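# Lift the dumbbell off the table and hold it

## Task

Raise the entire dumbbell so that every part of it sits at least one four-finger hand width above where it rested on the table, and keep it gripped there securely and motionless.

## Robot and tools

Robot: two six-joint Doosan M1013 arms, left_arm and right_arm, each ending in a Robotiq 2F-140 two-finger gripper. left_arm's fingers are rigid. right_arm's fingers can fold: grip only with the outer quarter of its pads (near the fingertips); nearer the palm a narrow part may slip or be released, and a fingertip pushed into a surface folds unless the fingers are fully shut. Calibrated bases in the scene frame: left_arm at (-0.020, +0.598, +0.133) m, quat_wxyz (+1.000, 0, 0, -0.015); right_arm at (-0.082, -0.552, +0.133) m, quat_wxyz (+1.000, 0, 0, +0.006). A camera stand sits behind the arms.

Frames: the scene frame has its origin at table-top height midway between the nominal bases, +z up, +x out over the table, left_arm toward +y. Every hand pose, velocity, target and wrist-camera pose is given in that arm's own base frame; the table and fixed cameras use the scene frame. On the gripper, fingers point along +z and open/close along y. end_effector_position is the point between the pads when closed; fingertips extend about 33 mm past it (9 mm when wide open). Reported poses may be off by a few centimetres.

A row is 20 numbers, always for both arms: left_arm x, y, z (metres), qw, qx, qy, qz, then left gripper position, force_limit, speed; then the same ten for right_arm. Position and quaternion are an absolute pose in that arm's base frame (w first). The three gripper numbers lie in [-1, 1]. position: +1 fully open (140 mm), about -0.8 pads touch, -1 closes until blocked. force_limit (default +1) sets squeeze after a slow close: roughly 14 N at -1, 40 N at 0, 58 N at +1; faster closes squeeze harder. speed (default +1): about 30 mm/s at -1, 140 at 0, 250 at +1. To leave an arm or gripper alone, resend its last pose from the results and its last gripper numbers; a 0 is a real command. Keep a fixed quaternion in every row to hold orientation.

Tools:
- execute_actions(actions, cameras): actions is a list of actions; each action is up to 15 rows, one per 1/30 s step, the last row repeating to fill 15 steps (0.5 s). A target more than 0.6 m from the gripper along any gripper axis gets the action refused. Each step the controller limits the command to 70 mm and 16 degrees from the measured pose, so check the Hand target line and send the remainder next. Empty list just reports state.
- move(target, speed, blend, stop_force, zero, blocking, cameras): straight-line paths to absolute poses; target is one 20-number row or up to 15 rows. speed in m/s, 0.002 to 2, default 0.25 (turn rate twice that in rad/s), one value or one per target. blend in metres rounds corners in a list. stop_force in N, 10 to 80, ends an arm's path when it feels that much push along its travel; use only slow, never while the gripper rotates, and omit it when backing away from contact. zero (default true) re-zeros force first. blocking=false returns after about 0.5 s while motion continues (not with stop_force). Paths do not avoid obstacles; avoid passing near an arm's own base. Result adds a move: line (done, off_target, moving, held, fault) plus limits such as paced or held.
- wait(seconds 0 to 10), stop() to brake a move, zoom_image(camera, region [x0, y0, x1, y1] pixels, at most 504 square), clear_fault(arm), read_manual(section), finished_scene(scene 1 to 3) to end the scene once the goal holds.

Results: per arm end_effector_position, end_effector_quat_wxyz, velocities (omitted when joints read within noise), joint positions, joint torques, external joint torques, flange force along gripper axes, Hand target, Tool commands, gripper position_measured (counts: 3 open, about 75 = 100 mm, 139 = 60 mm, 200 = 20 mm, 230 pads meet) and object_status: 0 moving, 1 blocked while opening, 2 blocked while closing (a grip), 3 reached target or pads met. Status can lag 0.2 to 1.7 s. To squeeze harder while holding, raise force_limit and nudge position (-1 to -0.98), or reopen a centimetre and close faster.

Cameras: cam_head_left, cam_head_right, cam_high, cam_low, cam_left_wrist, cam_right_wrist, all 672x504; calibration is given, wrist views may lag while moving.

Hazards: a torque fault stops an arm when contact torque hits a joint limit (elbow 145, wrist joints about 24 to 26 N m; held weight counts); a force fault at 144 N outside force. Both need clear_fault. Motor overheating from holding loads or stretched poses brakes the arm for 30 to 60 s. Arms are stiff: targets past firm contact fault easily. Avoid dropping or flinging the dumbbell, anything leaving the table, striking the table or heavy things, any collision or grip between the two arms, and large twist or off-centre leverage on a gripper.

Each tool is called after "Emit:" as name(argument=value, ...), one argument or row to a line, values as JSON.

## Session

Emit:
execute_actions(
  actions=[],
)

Scene clock: 0.00 s.
left_arm: end_effector_position=(+0.4066, -0.3791, +0.1450) position_measured=3 object_status=3 end_effector_quat_wxyz=(-0.410, +0.625, +0.536, +0.392) | right_arm: end_effector_position=(+0.8069, -0.0220, +0.1261) position_measured=3 object_status=3 end_effector_quat_wxyz=(+0.066, +0.101, +0.992, +0.020)
Joint positions: left_arm=[-1.099 0.661 1.655 0.524 1.933 -1.067] | right_arm=[-0.085 0.442 1.607 0.045 0.959 -1.476]
Joint velocities: within noise
Joint torques (N m): no reading
External joint torques (N m): no reading
Flange force (N): no reading
Hand target: left_arm +0.4066, -0.3791, +0.1450; -0.410, +0.625, +0.536, +0.392 | right_arm +0.8069, -0.0220, +0.1261; +0.066, +0.101, +0.992, +0.020
Tool commands: left_gripper/position=+1.0 left_gripper/force_limit=+1.0 left_gripper/speed=+1.0 right_gripper/position=+1.0 right_gripper/force_limit=+1.0 right_gripper/speed=+1.0

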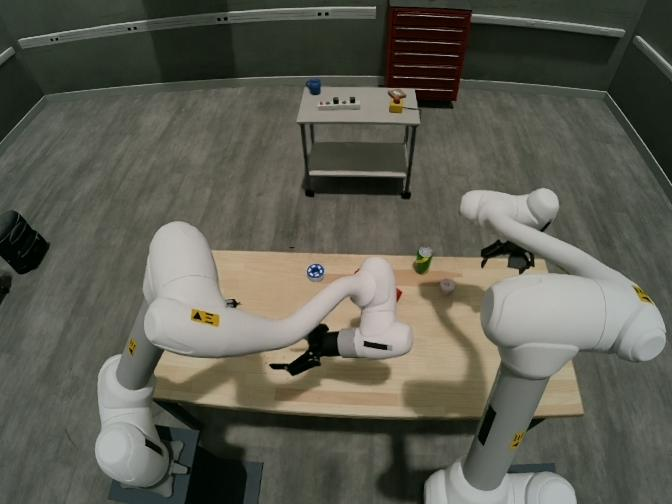

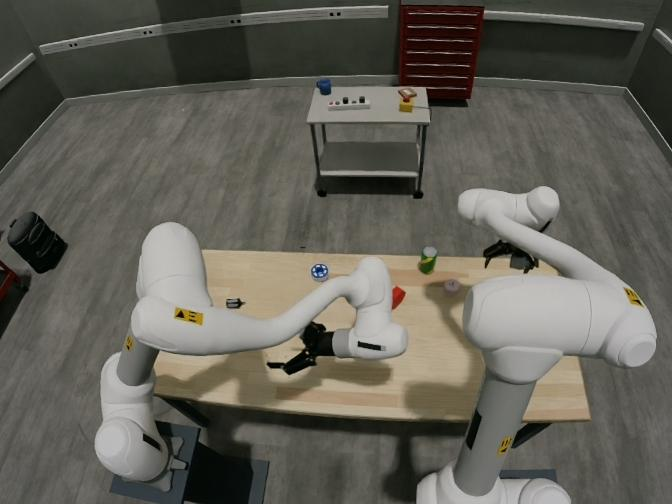

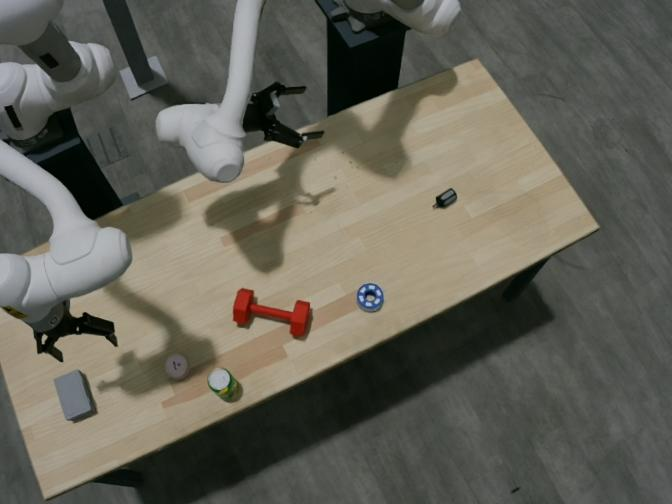

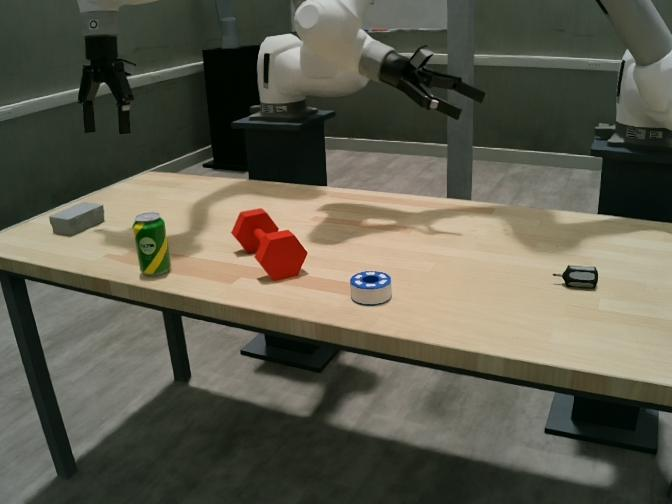

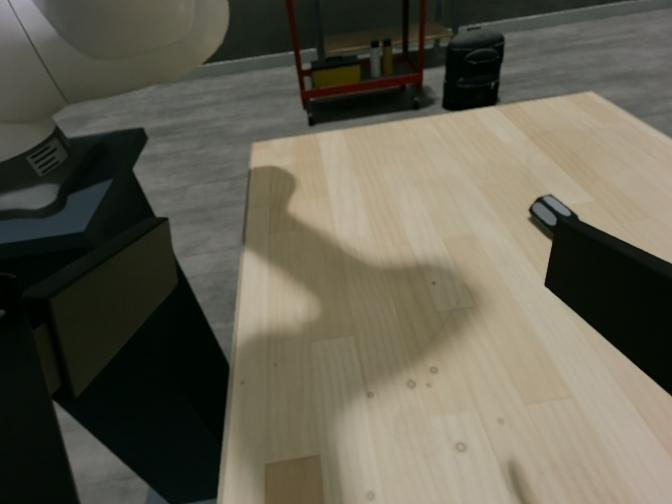

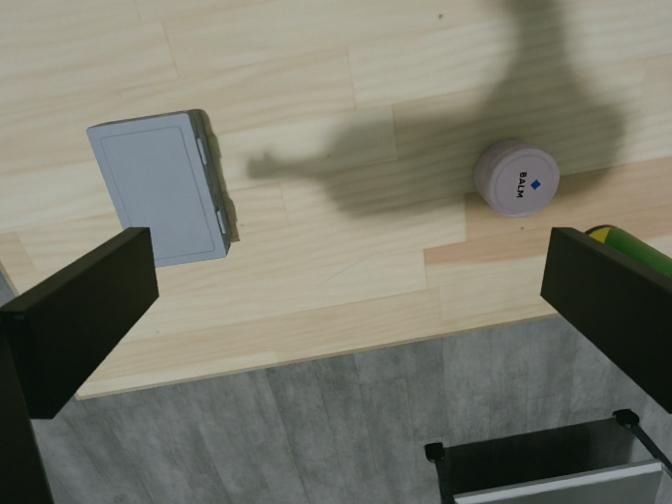

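Emit:
move(
  target=[0.4066,-0.3791,0.1450,-0.410,0.625,0.536,0.392,1,1,1,0.866,0.387,0.13,0,-0.421,0.907,0,1,1,1],
  speed=0.4,
)

Emit:
zoom_image(
  camera="cam_low",
  region=[180, 160, 400, 325],
)

Emit:
zoom_image(
  camera="cam_high",
  region=[190, 240, 350, 360],
)

Scene clock: 24.20 s.
left_arm: end_effector_position=(+0.4066, -0.3791, +0.1450) position_measured=3 object_status=3 end_effector_quat_wxyz=(-0.410, +0.625, +0.536, +0.392) | right_arm: end_effector_position=(+0.8660, +0.3869, +0.1300) position_measured=3 object_status=3 end_effector_quat_wxyz=(+0.000, -0.421, +0.907, +0.000)
Joint positions: left_arm=[-1.1 0.66 1.655 0.524 1.932 -1.067] | right_arm=[0.384 0.724 1.127 0 1.291 -2.056]
Joint velocities: within noise
Joint torques (N m): left_arm=[-1.43 -90.86 -29.55 3.75 2.4 0.34] | right_arm=[0.67 -103.98 -43.01 3.6 -0.21 0.39]
External joint torques (N m): left_arm=[1.54 -4.39 -1.02 0 -0.02 -0.34] | right_arm=[-0.48 -6.83 2.08 0.58 0.25 -0.39]
Flange force (N): left_arm=[5.7 -0.8 1.5] | right_arm=[16.4 6.9 -1.7]
Hand target: left_arm +0.4066, -0.3791, +0.1450; -0.410, +0.625, +0.536, +0.392 | right_arm +0.8660, +0.3870, +0.1300; +0.000, -0.421, +0.907, +0.000
Off the commanded pose: left_arm 0.000 m, 0 deg | right_arm 0.000 m, 0 deg.
move: done
camera_calibration:
cam_left_wrist: T_world_to_cam=[[0.992066, -0.0777868, -0.0987669, -0.408972], [-0.125643, -0.640996, -0.757191, -0.0781764], [-0.00440968, 0.763593, -0.645683, 0.525712], [0, 0, 0, 1]] pos_world=[0.398223, -0.483353, 0.239856]
cam_right_wrist: T_world_to_cam=[[-0.756063, 0.653884, 0.0283648, 0.403444], [0.624925, 0.708341, 0.328209, -0.850519], [0.194519, 0.265873, -0.944179, -0.004608], [0, 0, 0, 1]] pos_world=[0.837437, 0.339877, 0.263354]

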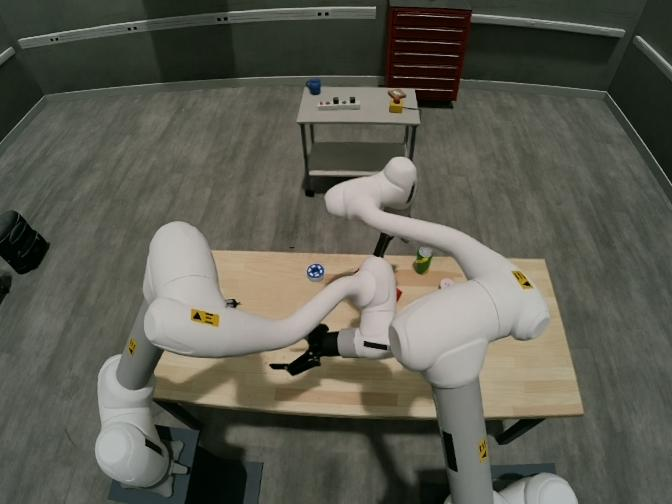

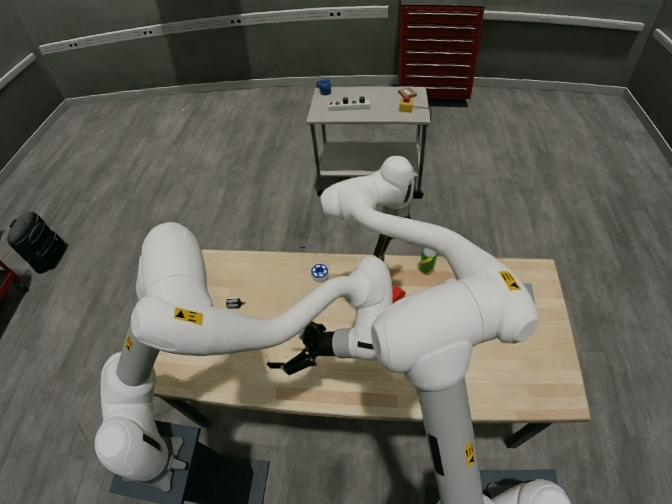

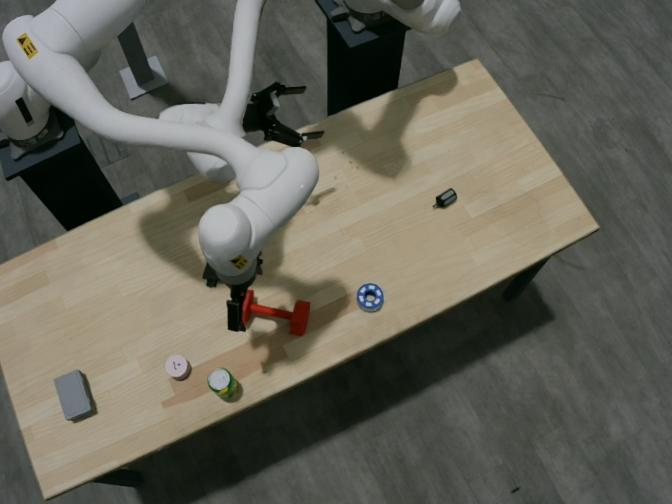

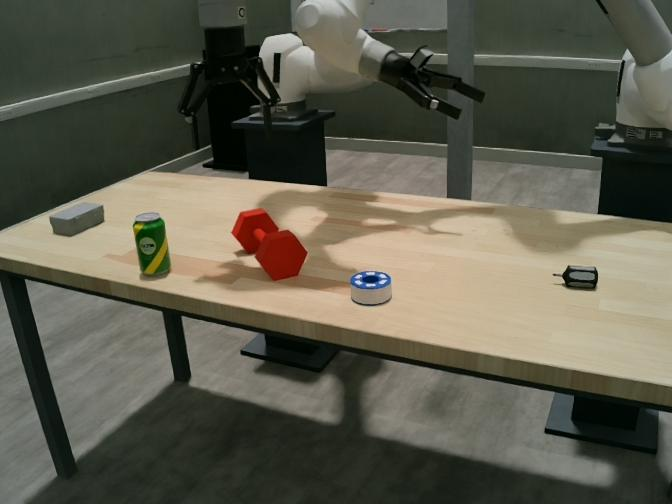

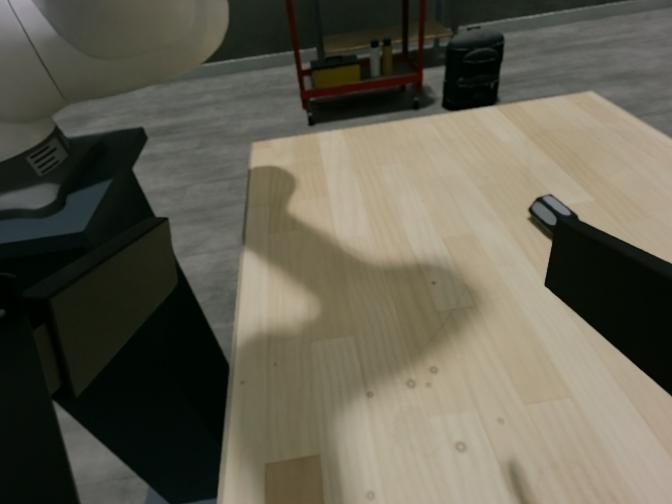

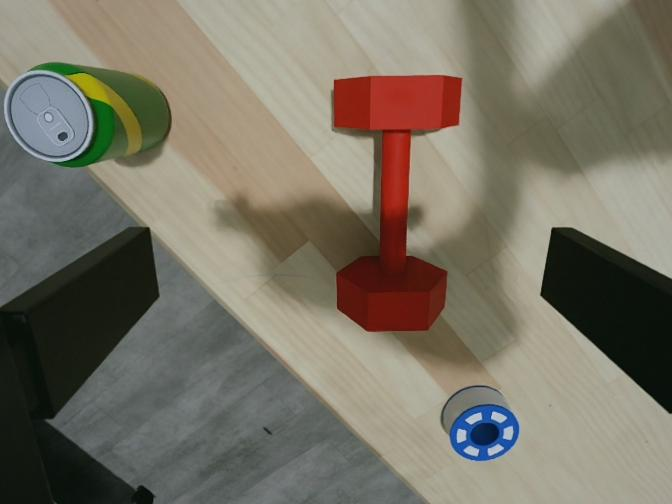

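Scaled by 2.291 from the camera's 672x504 image, which has a finer 960x720 frame.

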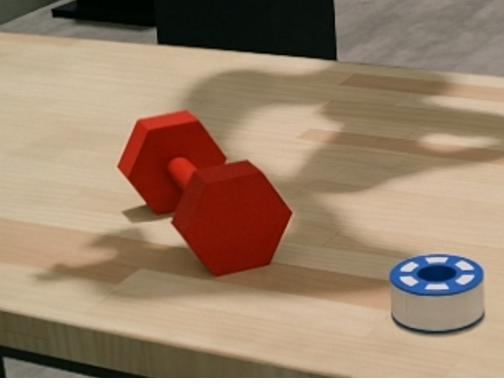

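Scaled by 3.150 from the camera's 672x504 image, which has a finer 960x720 frame.

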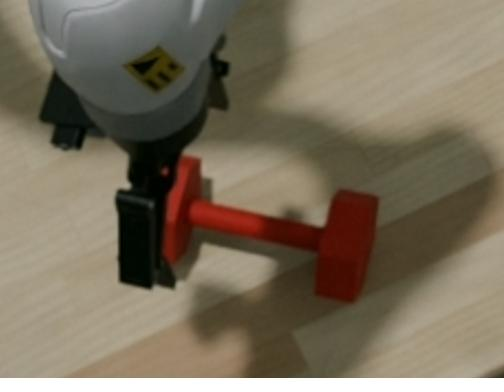

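Emit:
move(
  target=[0.4066,-0.3791,0.1450,-0.410,0.625,0.536,0.392,1,1,1,0.8445,0.4415,0.03,0,-0.421,0.907,0,1,1,1],
  speed=0.3,
)

Emit:
zoom_image(
  camera="cam_low",
  region=[180, 60, 400, 300],
)

Emit:
zoom_image(
  camera="cam_high",
  region=[190, 240, 350, 360],
)

Scene clock: 47.93 s.
left_arm: end_effector_position=(+0.4066, -0.3791, +0.1450) position_measured=3 object_status=3 end_effector_quat_wxyz=(-0.410, +0.625, +0.536, +0.392) | right_arm: end_effector_position=(+0.8445, +0.4415, +0.0301) position_measured=3 object_status=3 end_effector_quat_wxyz=(+0.000, -0.421, +0.907, +0.000)
Joint positions: left_arm=[-1.1 0.66 1.655 0.524 1.932 -1.067] | right_arm=[0.445 0.791 1.195 0 1.155 -1.994]
Joint velocities: within noise
Joint torques (N m): left_arm=[-1.53 -90.63 -29.45 3.74 2.43 0.26] | right_arm=[1.01 -108.49 -40.31 3.4 -0.12 0.4]
External joint torques (N m): left_arm=[2.06 -5.36 -1.37 0.03 -0.03 -0.27] | right_arm=[-1.08 -5.94 1.17 0.6 0.16 -0.4]
Flange force (N): left_arm=[7.1 -0.5 1.7] | right_arm=[12.4 3.4 -3.6]
Hand target: left_arm +0.4066, -0.3791, +0.1450; -0.410, +0.625, +0.536, +0.392 | right_arm +0.8445, +0.4415, +0.0300; +0.000, -0.421, +0.907, +0.000
Off the commanded pose: left_arm 0.000 m, 0 deg | right_arm 0.000 m, 0 deg.
move: done
camera_calibration:
cam_left_wrist: T_world_to_cam=[[0.992066, -0.0777868, -0.0987669, -0.408972], [-0.125643, -0.640996, -0.757191, -0.0781764], [-0.00440968, 0.763593, -0.645683, 0.525712], [0, 0, 0, 1]] pos_world=[0.398223, -0.483353, 0.239856]
cam_right_wrist: T_world_to_cam=[[-0.756049, 0.653894, 0.0285088, 0.354285], [0.624945, 0.708263, 0.328342, -0.842945], [0.194509, 0.266059, -0.944129, -0.109434], [0, 0, 0, 1]] pos_world=[0.815937, 0.394477, 0.163354]

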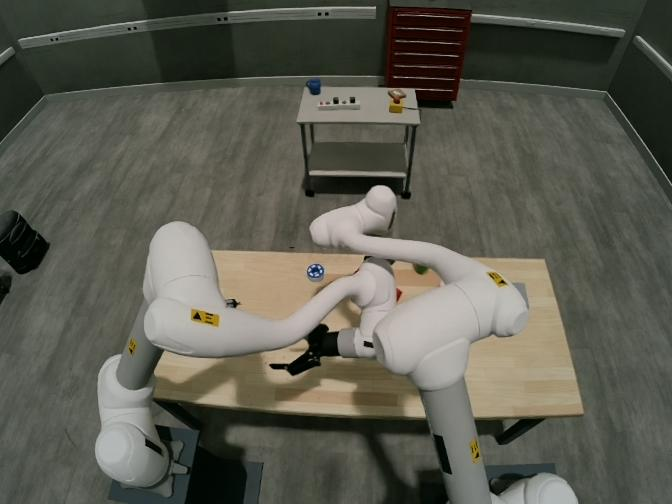

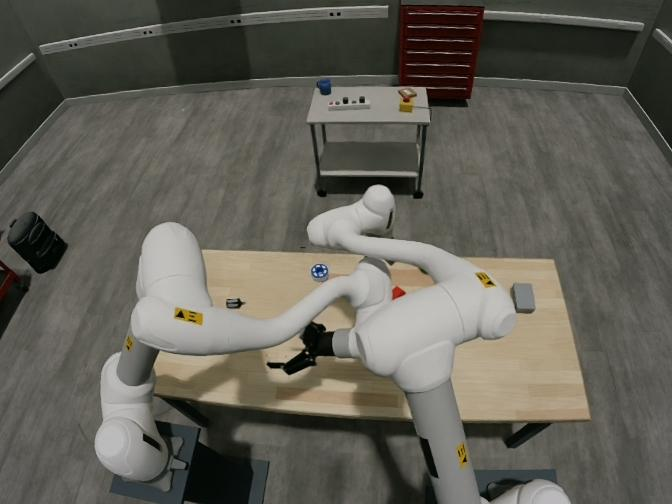

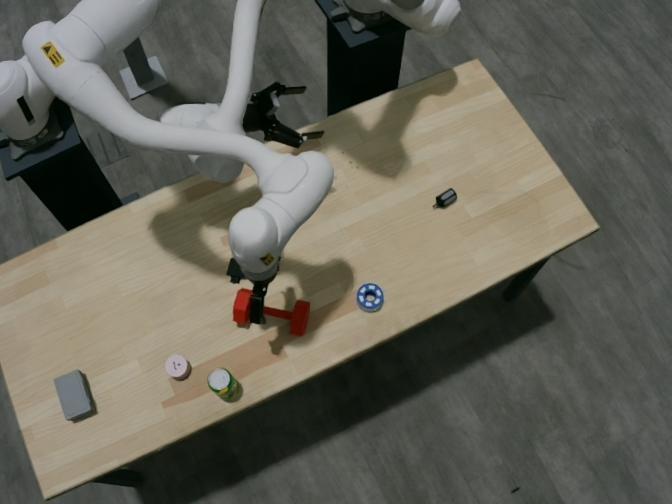

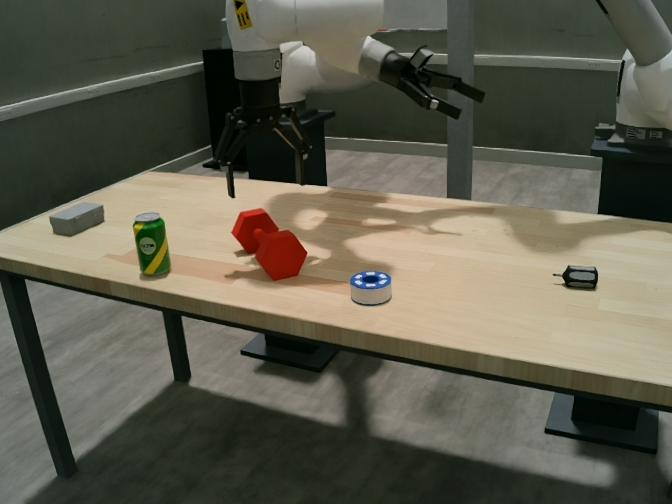

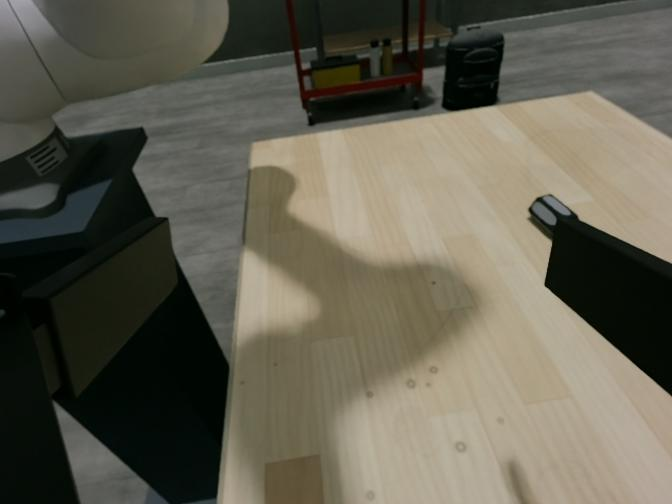

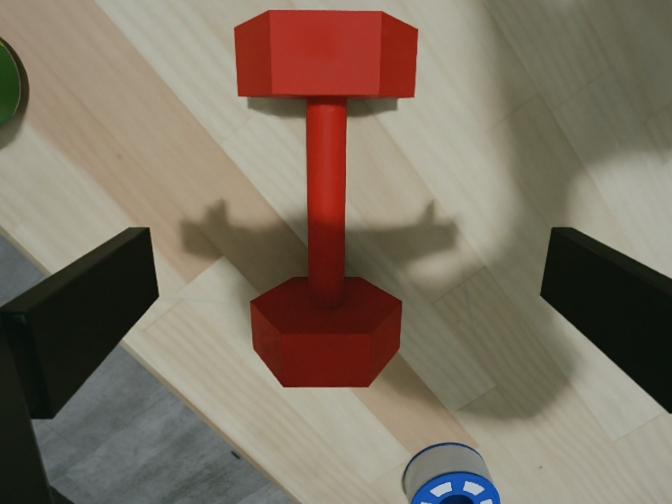

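Scaled by 2.100 from the camera's 672x504 image, which has a finer 960x720 frame.

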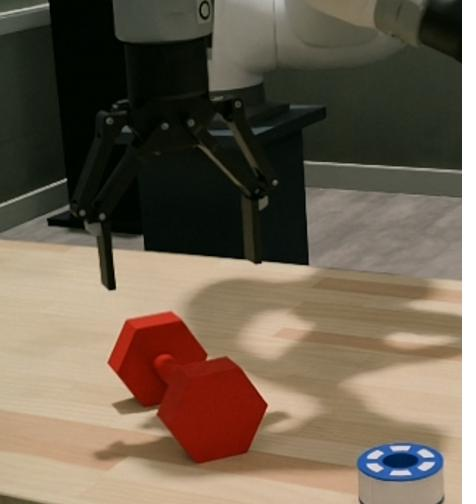

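Scaled by 3.150 from the camera's 672x504 image, which has a finer 960x720 frame.

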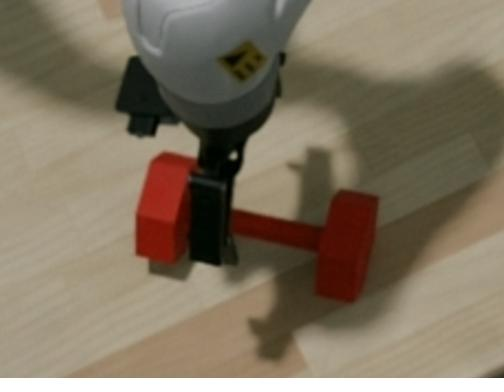

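Emit:
move(
  target=[0.4066,-0.3791,0.1450,-0.410,0.625,0.536,0.392,1,1,1,0.853,0.4415,-0.045,0,-0.421,0.907,0,1,1,1],
  speed=0.2,
  cameras=["cam_low","cam_right_wrist","cam_high"],
)

Emit:
zoom_image(
  camera="cam_low",
  region=[180, 60, 400, 300],
)

Scene clock: 63.50 s.
left_arm: end_effector_position=(+0.4066, -0.3791, +0.1450) position_measured=3 object_status=3 end_effector_quat_wxyz=(-0.410, +0.625, +0.536, +0.392) | right_arm: end_effector_position=(+0.8459, +0.4416, +0.0168) position_measured=3 object_status=3 end_effector_quat_wxyz=(+0.000, -0.421, +0.907, +0.000)
Joint positions: left_arm=[-1.1 0.66 1.655 0.524 1.932 -1.067] | right_arm=[0.445 0.803 1.2 0 1.139 -1.995]
Joint velocities: within noise
Joint torques (N m): left_arm=[-1.45 -90.95 -29.57 3.76 2.45 0.3] | right_arm=[0.81 -113.39 -40.9 3.42 -0.16 0.35]
External joint torques (N m): left_arm=[1.25 -4.19 -1.01 -0.01 -0.07 -0.3] | right_arm=[0.12 -3.01 1.65 0.62 0.2 -0.35]
Flange force (N): left_arm=[5.4 -1.0 1.3] | right_arm=[8.7 3.3 -1.4]
Hand target: left_arm +0.4066, -0.3791, +0.1450; -0.410, +0.625, +0.536, +0.392 | right_arm +0.8458, +0.4417, +0.0167; +0.000, -0.421, +0.907, +0.000
Off the commanded pose: left_arm 0.000 m, 0 deg | right_arm 0.062 m, 0 deg.
move: held (right_arm; a check stopped the path); limits=held
pose unreachable (right arm): on one or more control steps of this call, first in action 0 (counted from 0), this arm could not follow its commanded pose, so it was not sent that pose on those steps. It may still have moved: this result reports where it is.
cause: moving toward the commanded pose would bring a part of the arm too close to another arm (a part of this arm just beyond joint 4 (forearm roll) and a part of the left arm just beyond its joint 4 (forearm roll), along the way the arms are being sent, or toward where that arm still pushes).
camera_calibration:
cam_right_wrist: T_world_to_cam=[[-0.756048, 0.653904, 0.0283014, 0.355608], [0.624947, 0.708367, 0.328112, -0.839469], [0.194506, 0.265755, -0.944215, -0.122135], [0, 0, 0, 1]] pos_world=[0.817237, 0.394577, 0.150054]
Images, in order (width x height): cam_high 672x504, cam_low 672x504, cam_right_wrist 672x504.

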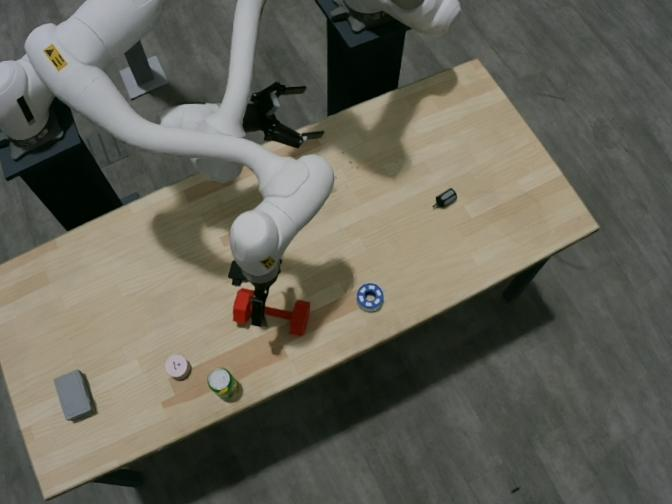

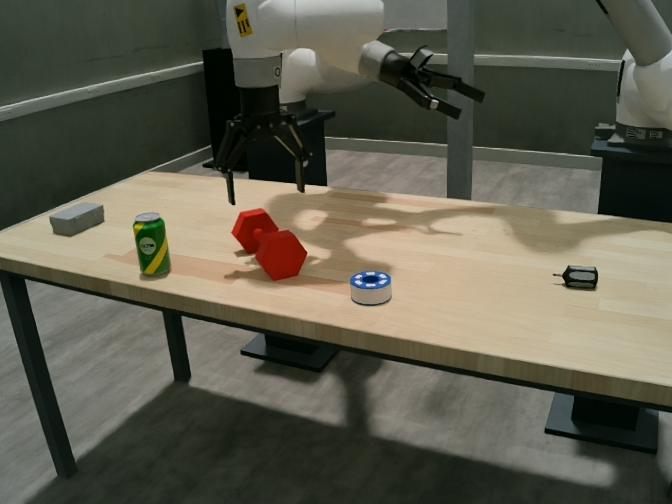

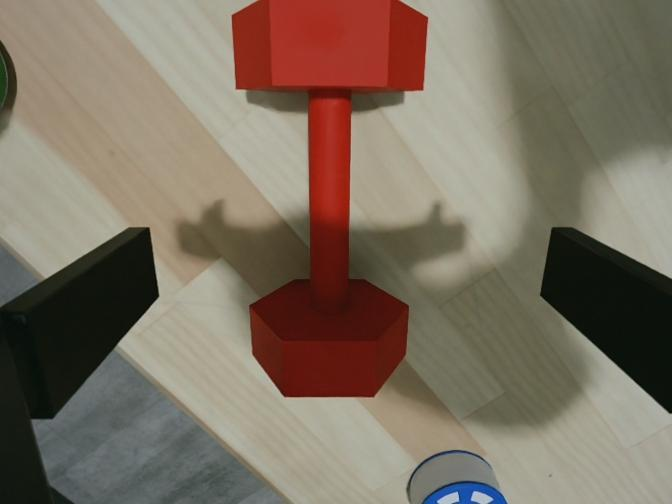

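Scaled by 2.100 from the camera's 672x504 image, which has a finer 960x720 frame.

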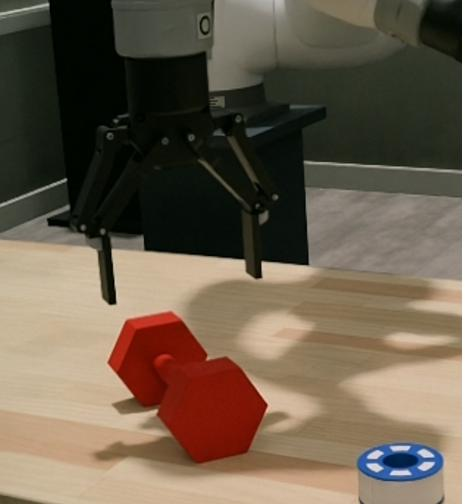

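Emit:
move(
  target=[
    [0.5,-0.12,0.25,-0.410,0.625,0.536,0.392,1,1,1,0.8459,0.4416,0.0168,0,-0.421,0.907,0,1,1,1],
    [0.5,-0.12,0.25,-0.410,0.625,0.536,0.392,1,1,1,0.853,0.4415,-0.045,0,-0.421,0.907,0,1,1,1],
  ],
  speed=[0.4,0.15],
  cameras=["cam_low","cam_right_wrist","cam_high"],
)

Emit:
zoom_image(
  camera="cam_low",
  region=[180, 60, 400, 300],
)

Emit:
zoom_image(
  camera="cam_high",
  region=[190, 240, 350, 360],
)

Scene clock: 71.57 s.
left_arm: end_effector_position=(+0.4069, -0.3783, +0.1456) position_measured=3 object_status=3 end_effector_quat_wxyz=(-0.410, +0.625, +0.536, +0.392) | right_arm: end_effector_position=(+0.8458, +0.4417, +0.0167) position_measured=3 object_status=3 end_effector_quat_wxyz=(+0.000, -0.421, +0.907, +0.000)
Joint positions: left_arm=[-1.099 0.658 1.657 0.525 1.931 -1.066] | right_arm=[0.445 0.803 1.2 0 1.139 -1.994]
Joint velocities: within noise
Joint torques (N m): left_arm=[-1.4 -90.93 -29.62 3.8 2.41 0.32] | right_arm=[0.96 -107.95 -39.91 3.37 -0.11 0.37]
External joint torques (N m): left_arm=[1.12 -4.62 -1.03 -0.06 -0.02 -0.32] | right_arm=[-1.07 -6.78 1.15 0.59 0.16 -0.37]
Flange force (N): left_arm=[5.9 -1.5 1.3] | right_arm=[13.4 3.9 -4.4]
Hand target: left_arm +0.4069, -0.3783, +0.1456; -0.410, +0.625, +0.536, +0.392 | right_arm +0.8458, +0.4417, +0.0167; +0.000, -0.421, +0.907, +0.000
Off the commanded pose: left_arm 0.294 m, 0 deg | right_arm 0.062 m, 0 deg.
move: held (left_arm; a check stopped the path), off_target (right_arm; braked when a check withheld steps of left_arm); path passed 0 of 2 targets; limits=held
pose unreachable (left arm): on one or more control steps of this call, first in action 0 (counted from 0), this arm could not follow its commanded pose, so it was not sent that pose on those steps. It may still have moved: this result reports where it is.
cause: moving toward the commanded pose would bring a part of the arm too close to another arm (a part of this arm just beyond joint 4 (forearm roll) and a part of the right arm just beyond its joint 4 (forearm roll)).
camera_calibration:
cam_right_wrist: T_world_to_cam=[[-0.755899, 0.654066, 0.0285265, 0.355247], [0.625158, 0.70818, 0.328113, -0.839577], [0.194406, 0.265854, -0.944208, -0.1221], [0, 0, 0, 1]] pos_world=[0.817136, 0.394677, 0.150054]
Images, in order (width x height): cam_high 672x504, cam_low 672x504, cam_right_wrist 672x504.

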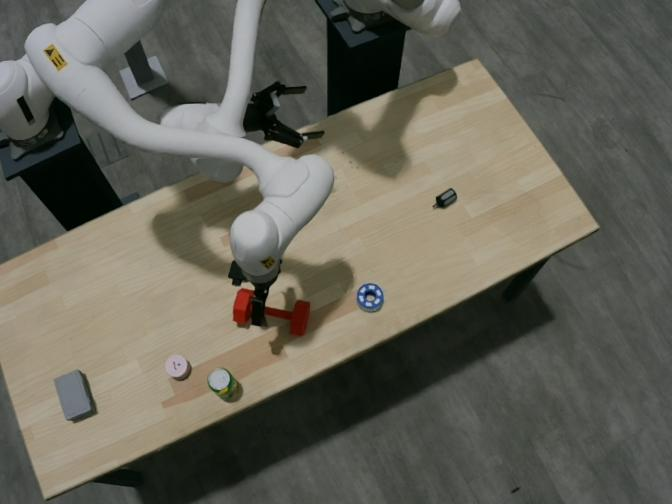

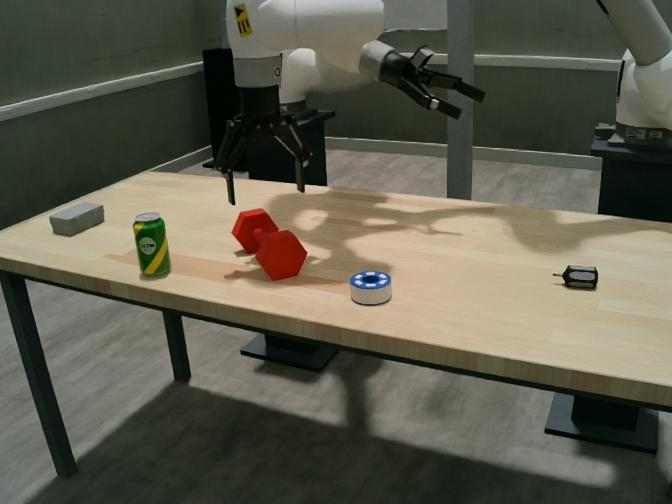

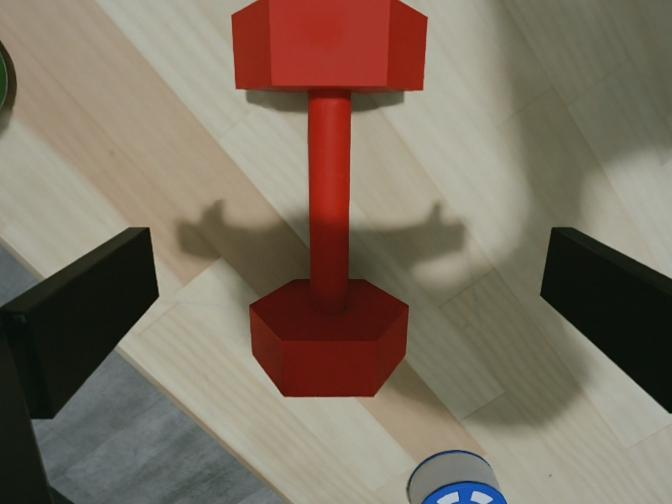

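Scaled by 2.100 from the camera's 672x504 image, which has a finer 960x720 frame.

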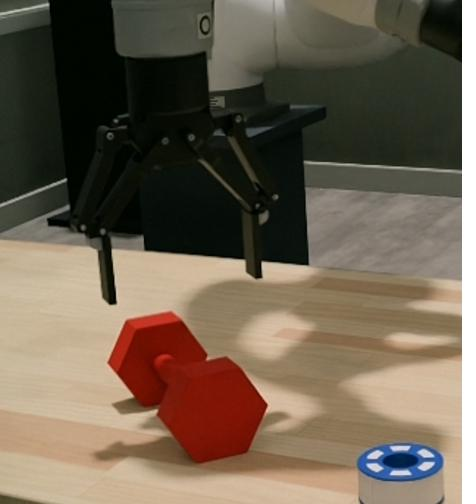

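Scaled by 3.150 from the camera's 672x504 image, which has a finer 960x720 frame.

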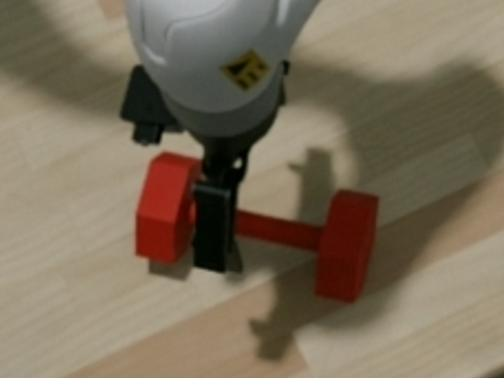

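Emit:
move(
  target=[
    [0.4069,-0.3783,0.1456,-0.410,0.625,0.536,0.392,1,1,1,0.85,0.437,0.1,0,-0.421,0.907,0,1,1,1],
    [0.42,-0.08,0.2,-0.410,0.625,0.536,0.392,1,1,1,0.85,0.437,0.1,0,-0.421,0.907,0,1,1,1],
    [0.42,-0.08,0.2,-0.410,0.625,0.536,0.392,1,1,1,0.8514,0.4368,-0.045,0,-0.421,0.907,0,1,1,1],
  ],
  speed=[0.2,0.4,0.15],
  cameras=["cam_low","cam_right_wrist","cam_high"],
)

Emit:
zoom_image(
  camera="cam_low",
  region=[180, 60, 400, 300],
)

Emit:
zoom_image(
  camera="cam_high",
  region=[190, 240, 350, 360],
)

Scene clock: 82.93 s.
left_arm: end_effector_position=(+0.4200, -0.0800, +0.2000) position_measured=3 object_status=3 end_effector_quat_wxyz=(-0.410, +0.625, +0.536, +0.392) | right_arm: end_effector_position=(+0.8514, +0.4368, -0.0449) position_measured=3 object_status=3 end_effector_quat_wxyz=(+0.000, -0.421, +0.907, +0.000)
Joint positions: left_arm=[-0.831 0.319 2.11 0.741 1.73 -0.979] | right_arm=[0.438 0.855 1.224 0 1.063 -2.002]
Joint velocities: within noise
Joint torques (N m): left_arm=[-1.24 -57.65 -27.21 3.31 2.35 0.31] | right_arm=[1.08 -110.61 -38.55 3.21 -0.09 0.43]
External joint torques (N m): left_arm=[1.01 -3.78 -1.17 0.05 -0.07 -0.32] | right_arm=[-0.77 -6.74 1.18 0.61 0.14 -0.43]
Flange force (N): left_arm=[6.1 -1.4 0.7] | right_arm=[12.9 4.0 -5.3]
Hand target: left_arm +0.4200, -0.0800, +0.2000; -0.410, +0.625, +0.536, +0.392 | right_arm +0.8514, +0.4368, -0.0450; +0.000, -0.421, +0.907, +0.000
Off the commanded pose: left_arm 0.000 m, 0 deg | right_arm 0.000 m, 0 deg.
move: done
camera_calibration:
cam_right_wrist: T_world_to_cam=[[-0.756138, 0.653793, 0.028473, 0.364753], [0.624866, 0.708389, 0.328219, -0.819213], [0.194417, 0.265971, -0.944172, -0.180202], [0, 0, 0, 1]] pos_world=[0.822737, 0.389777, 0.0883541]
Images, in order (width x height): cam_high 672x504, cam_low 672x504, cam_right_wrist 672x504.

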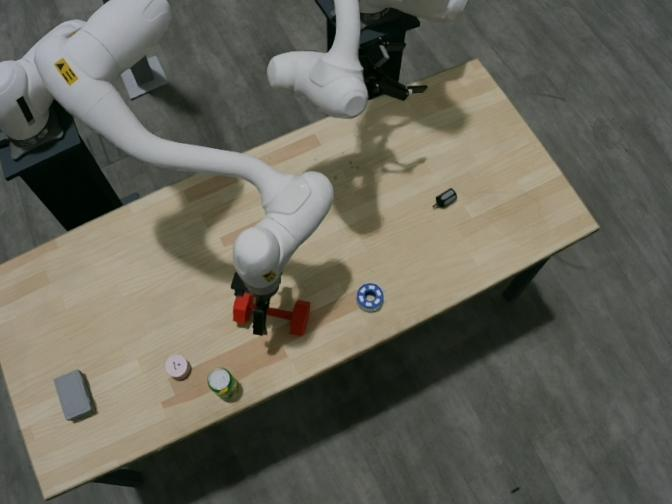

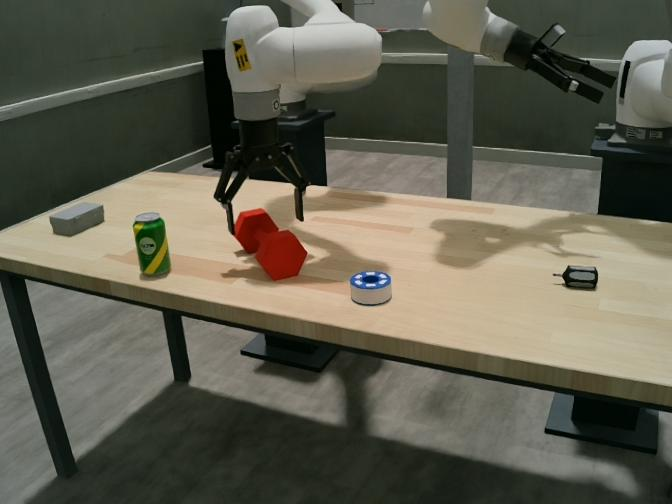

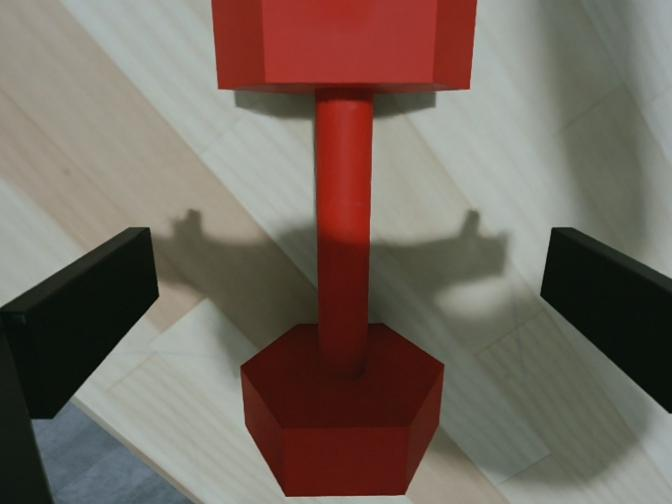

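Scaled by 2.100 from the camera's 672x504 image, which has a finer 960x720 frame.

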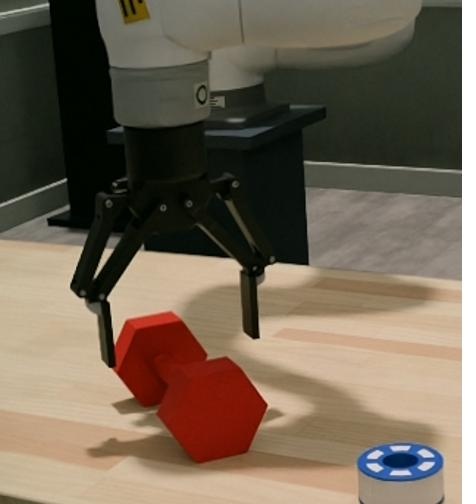

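Scaled by 3.150 from the camera's 672x504 image, which has a finer 960x720 frame.

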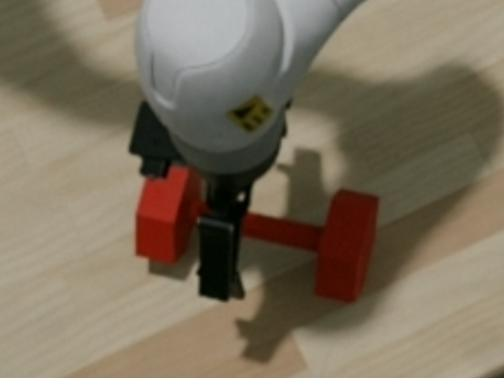

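Emit:
move(
  target=[
    [0.42,-0.08,0.2,-0.410,0.625,0.536,0.392,1,1,1,0.857,0.4405,-0.067,0,-0.421,0.907,0,1,1,1],
    [0.42,-0.08,0.2,-0.410,0.625,0.536,0.392,1,1,1,0.857,0.4405,-0.067,0,-0.421,0.907,0,-1,1,-1],
  ],
  speed=0.1,
  cameras=["cam_low","cam_right_wrist","cam_high"],
)

Emit:
zoom_image(
  camera="cam_low",
  region=[180, 60, 400, 300],
)

Emit:
zoom_image(
  camera="cam_high",
  region=[190, 240, 350, 360],
)

Scene clock: 104.60 s.
left_arm: end_effector_position=(+0.4200, -0.0800, +0.2000) position_measured=3 object_status=3 end_effector_quat_wxyz=(-0.410, +0.625, +0.536, +0.392) | right_arm: end_effector_position=(+0.8570, +0.4405, -0.0670) position_measured=199 object_status=0 end_effector_quat_wxyz=(+0.000, -0.421, +0.907, +0.000)
Joint positions: left_arm=[-0.831 0.319 2.11 0.741 1.73 -0.979] | right_arm=[0.439 0.884 1.212 0 1.046 -2.001]
Joint velocities: within noise
Joint torques (N m): left_arm=[-1.28 -57.71 -27.18 3.34 2.34 0.33] | right_arm=[1.11 -103.1 -35.27 3.37 -1.29 0.67]
External joint torques (N m): left_arm=[1.03 -3.84 -1.18 0.01 -0.05 -0.33] | right_arm=[-1.23 -15.56 -1.69 0.41 1.33 -0.67]
Flange force (N): left_arm=[6.1 -1.5 0.7] | right_arm=[15.8 4.4 -15.6]
Hand target: left_arm +0.4200, -0.0800, +0.2000; -0.410, +0.625, +0.536, +0.392 | right_arm +0.8570, +0.4405, -0.0670; +0.000, -0.421, +0.907, +0.000
Off the commanded pose: left_arm 0.000 m, 0 deg | right_arm 0.000 m, 0 deg.
move: done
camera_calibration:
cam_right_wrist: T_world_to_cam=[[-0.756138, 0.653793, 0.028473, 0.367198], [0.624866, 0.708389, 0.328219, -0.81808], [0.194417, 0.265971, -0.944172, -0.203141], [0, 0, 0, 1]] pos_world=[0.828337, 0.393477, 0.0662541]
Images, in order (width x height): cam_high 672x504, cam_low 672x504, cam_right_wrist 672x504.

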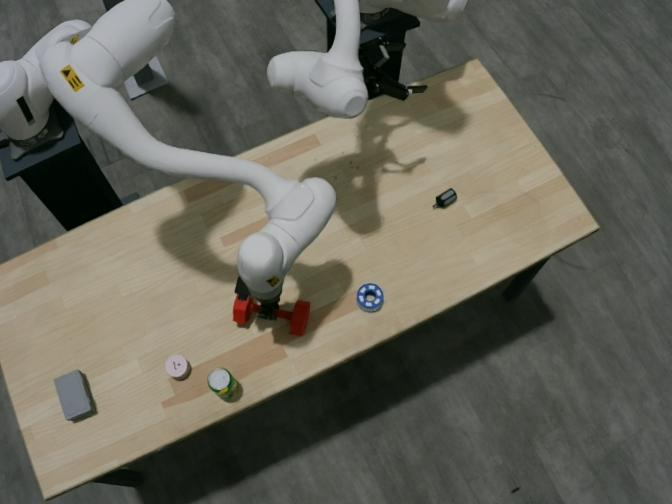

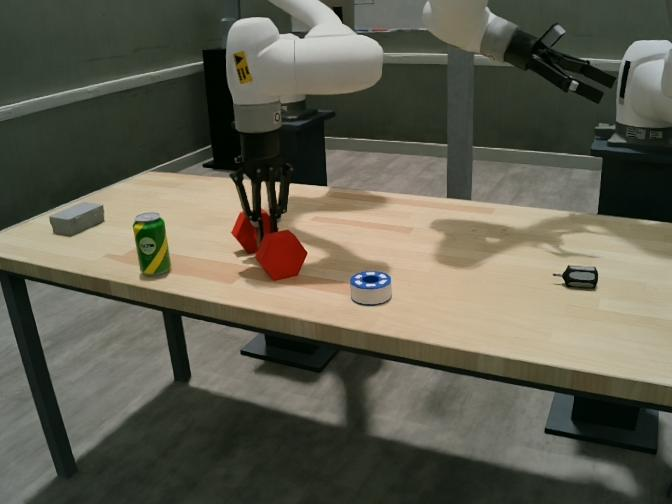

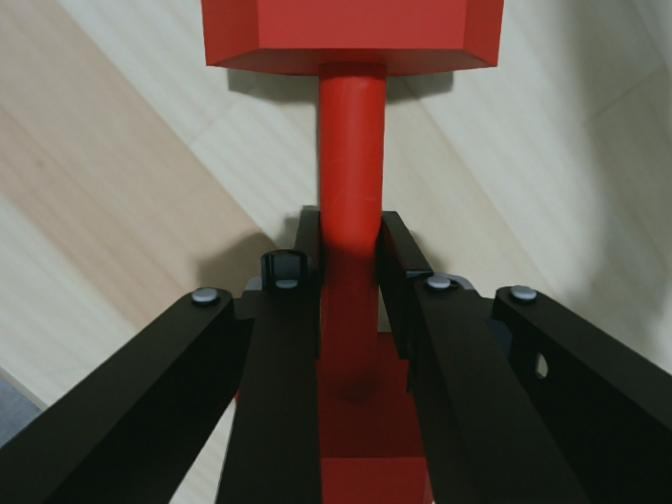

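Scaled by 2.100 from the camera's 672x504 image, which has a finer 960x720 frame.

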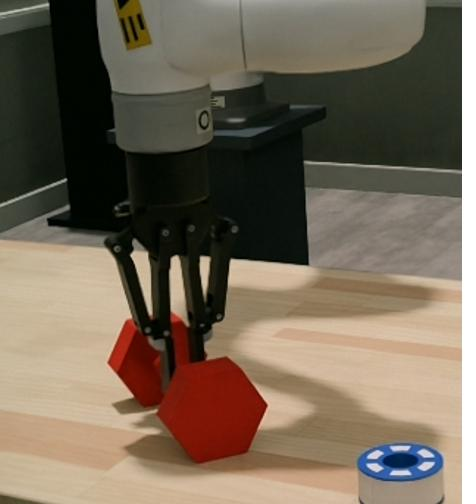

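Scaled by 3.150 from the camera's 672x504 image, which has a finer 960x720 frame.

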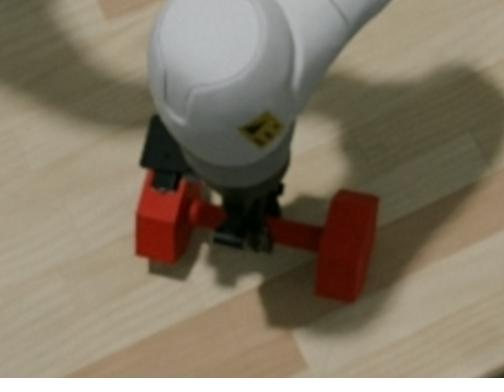

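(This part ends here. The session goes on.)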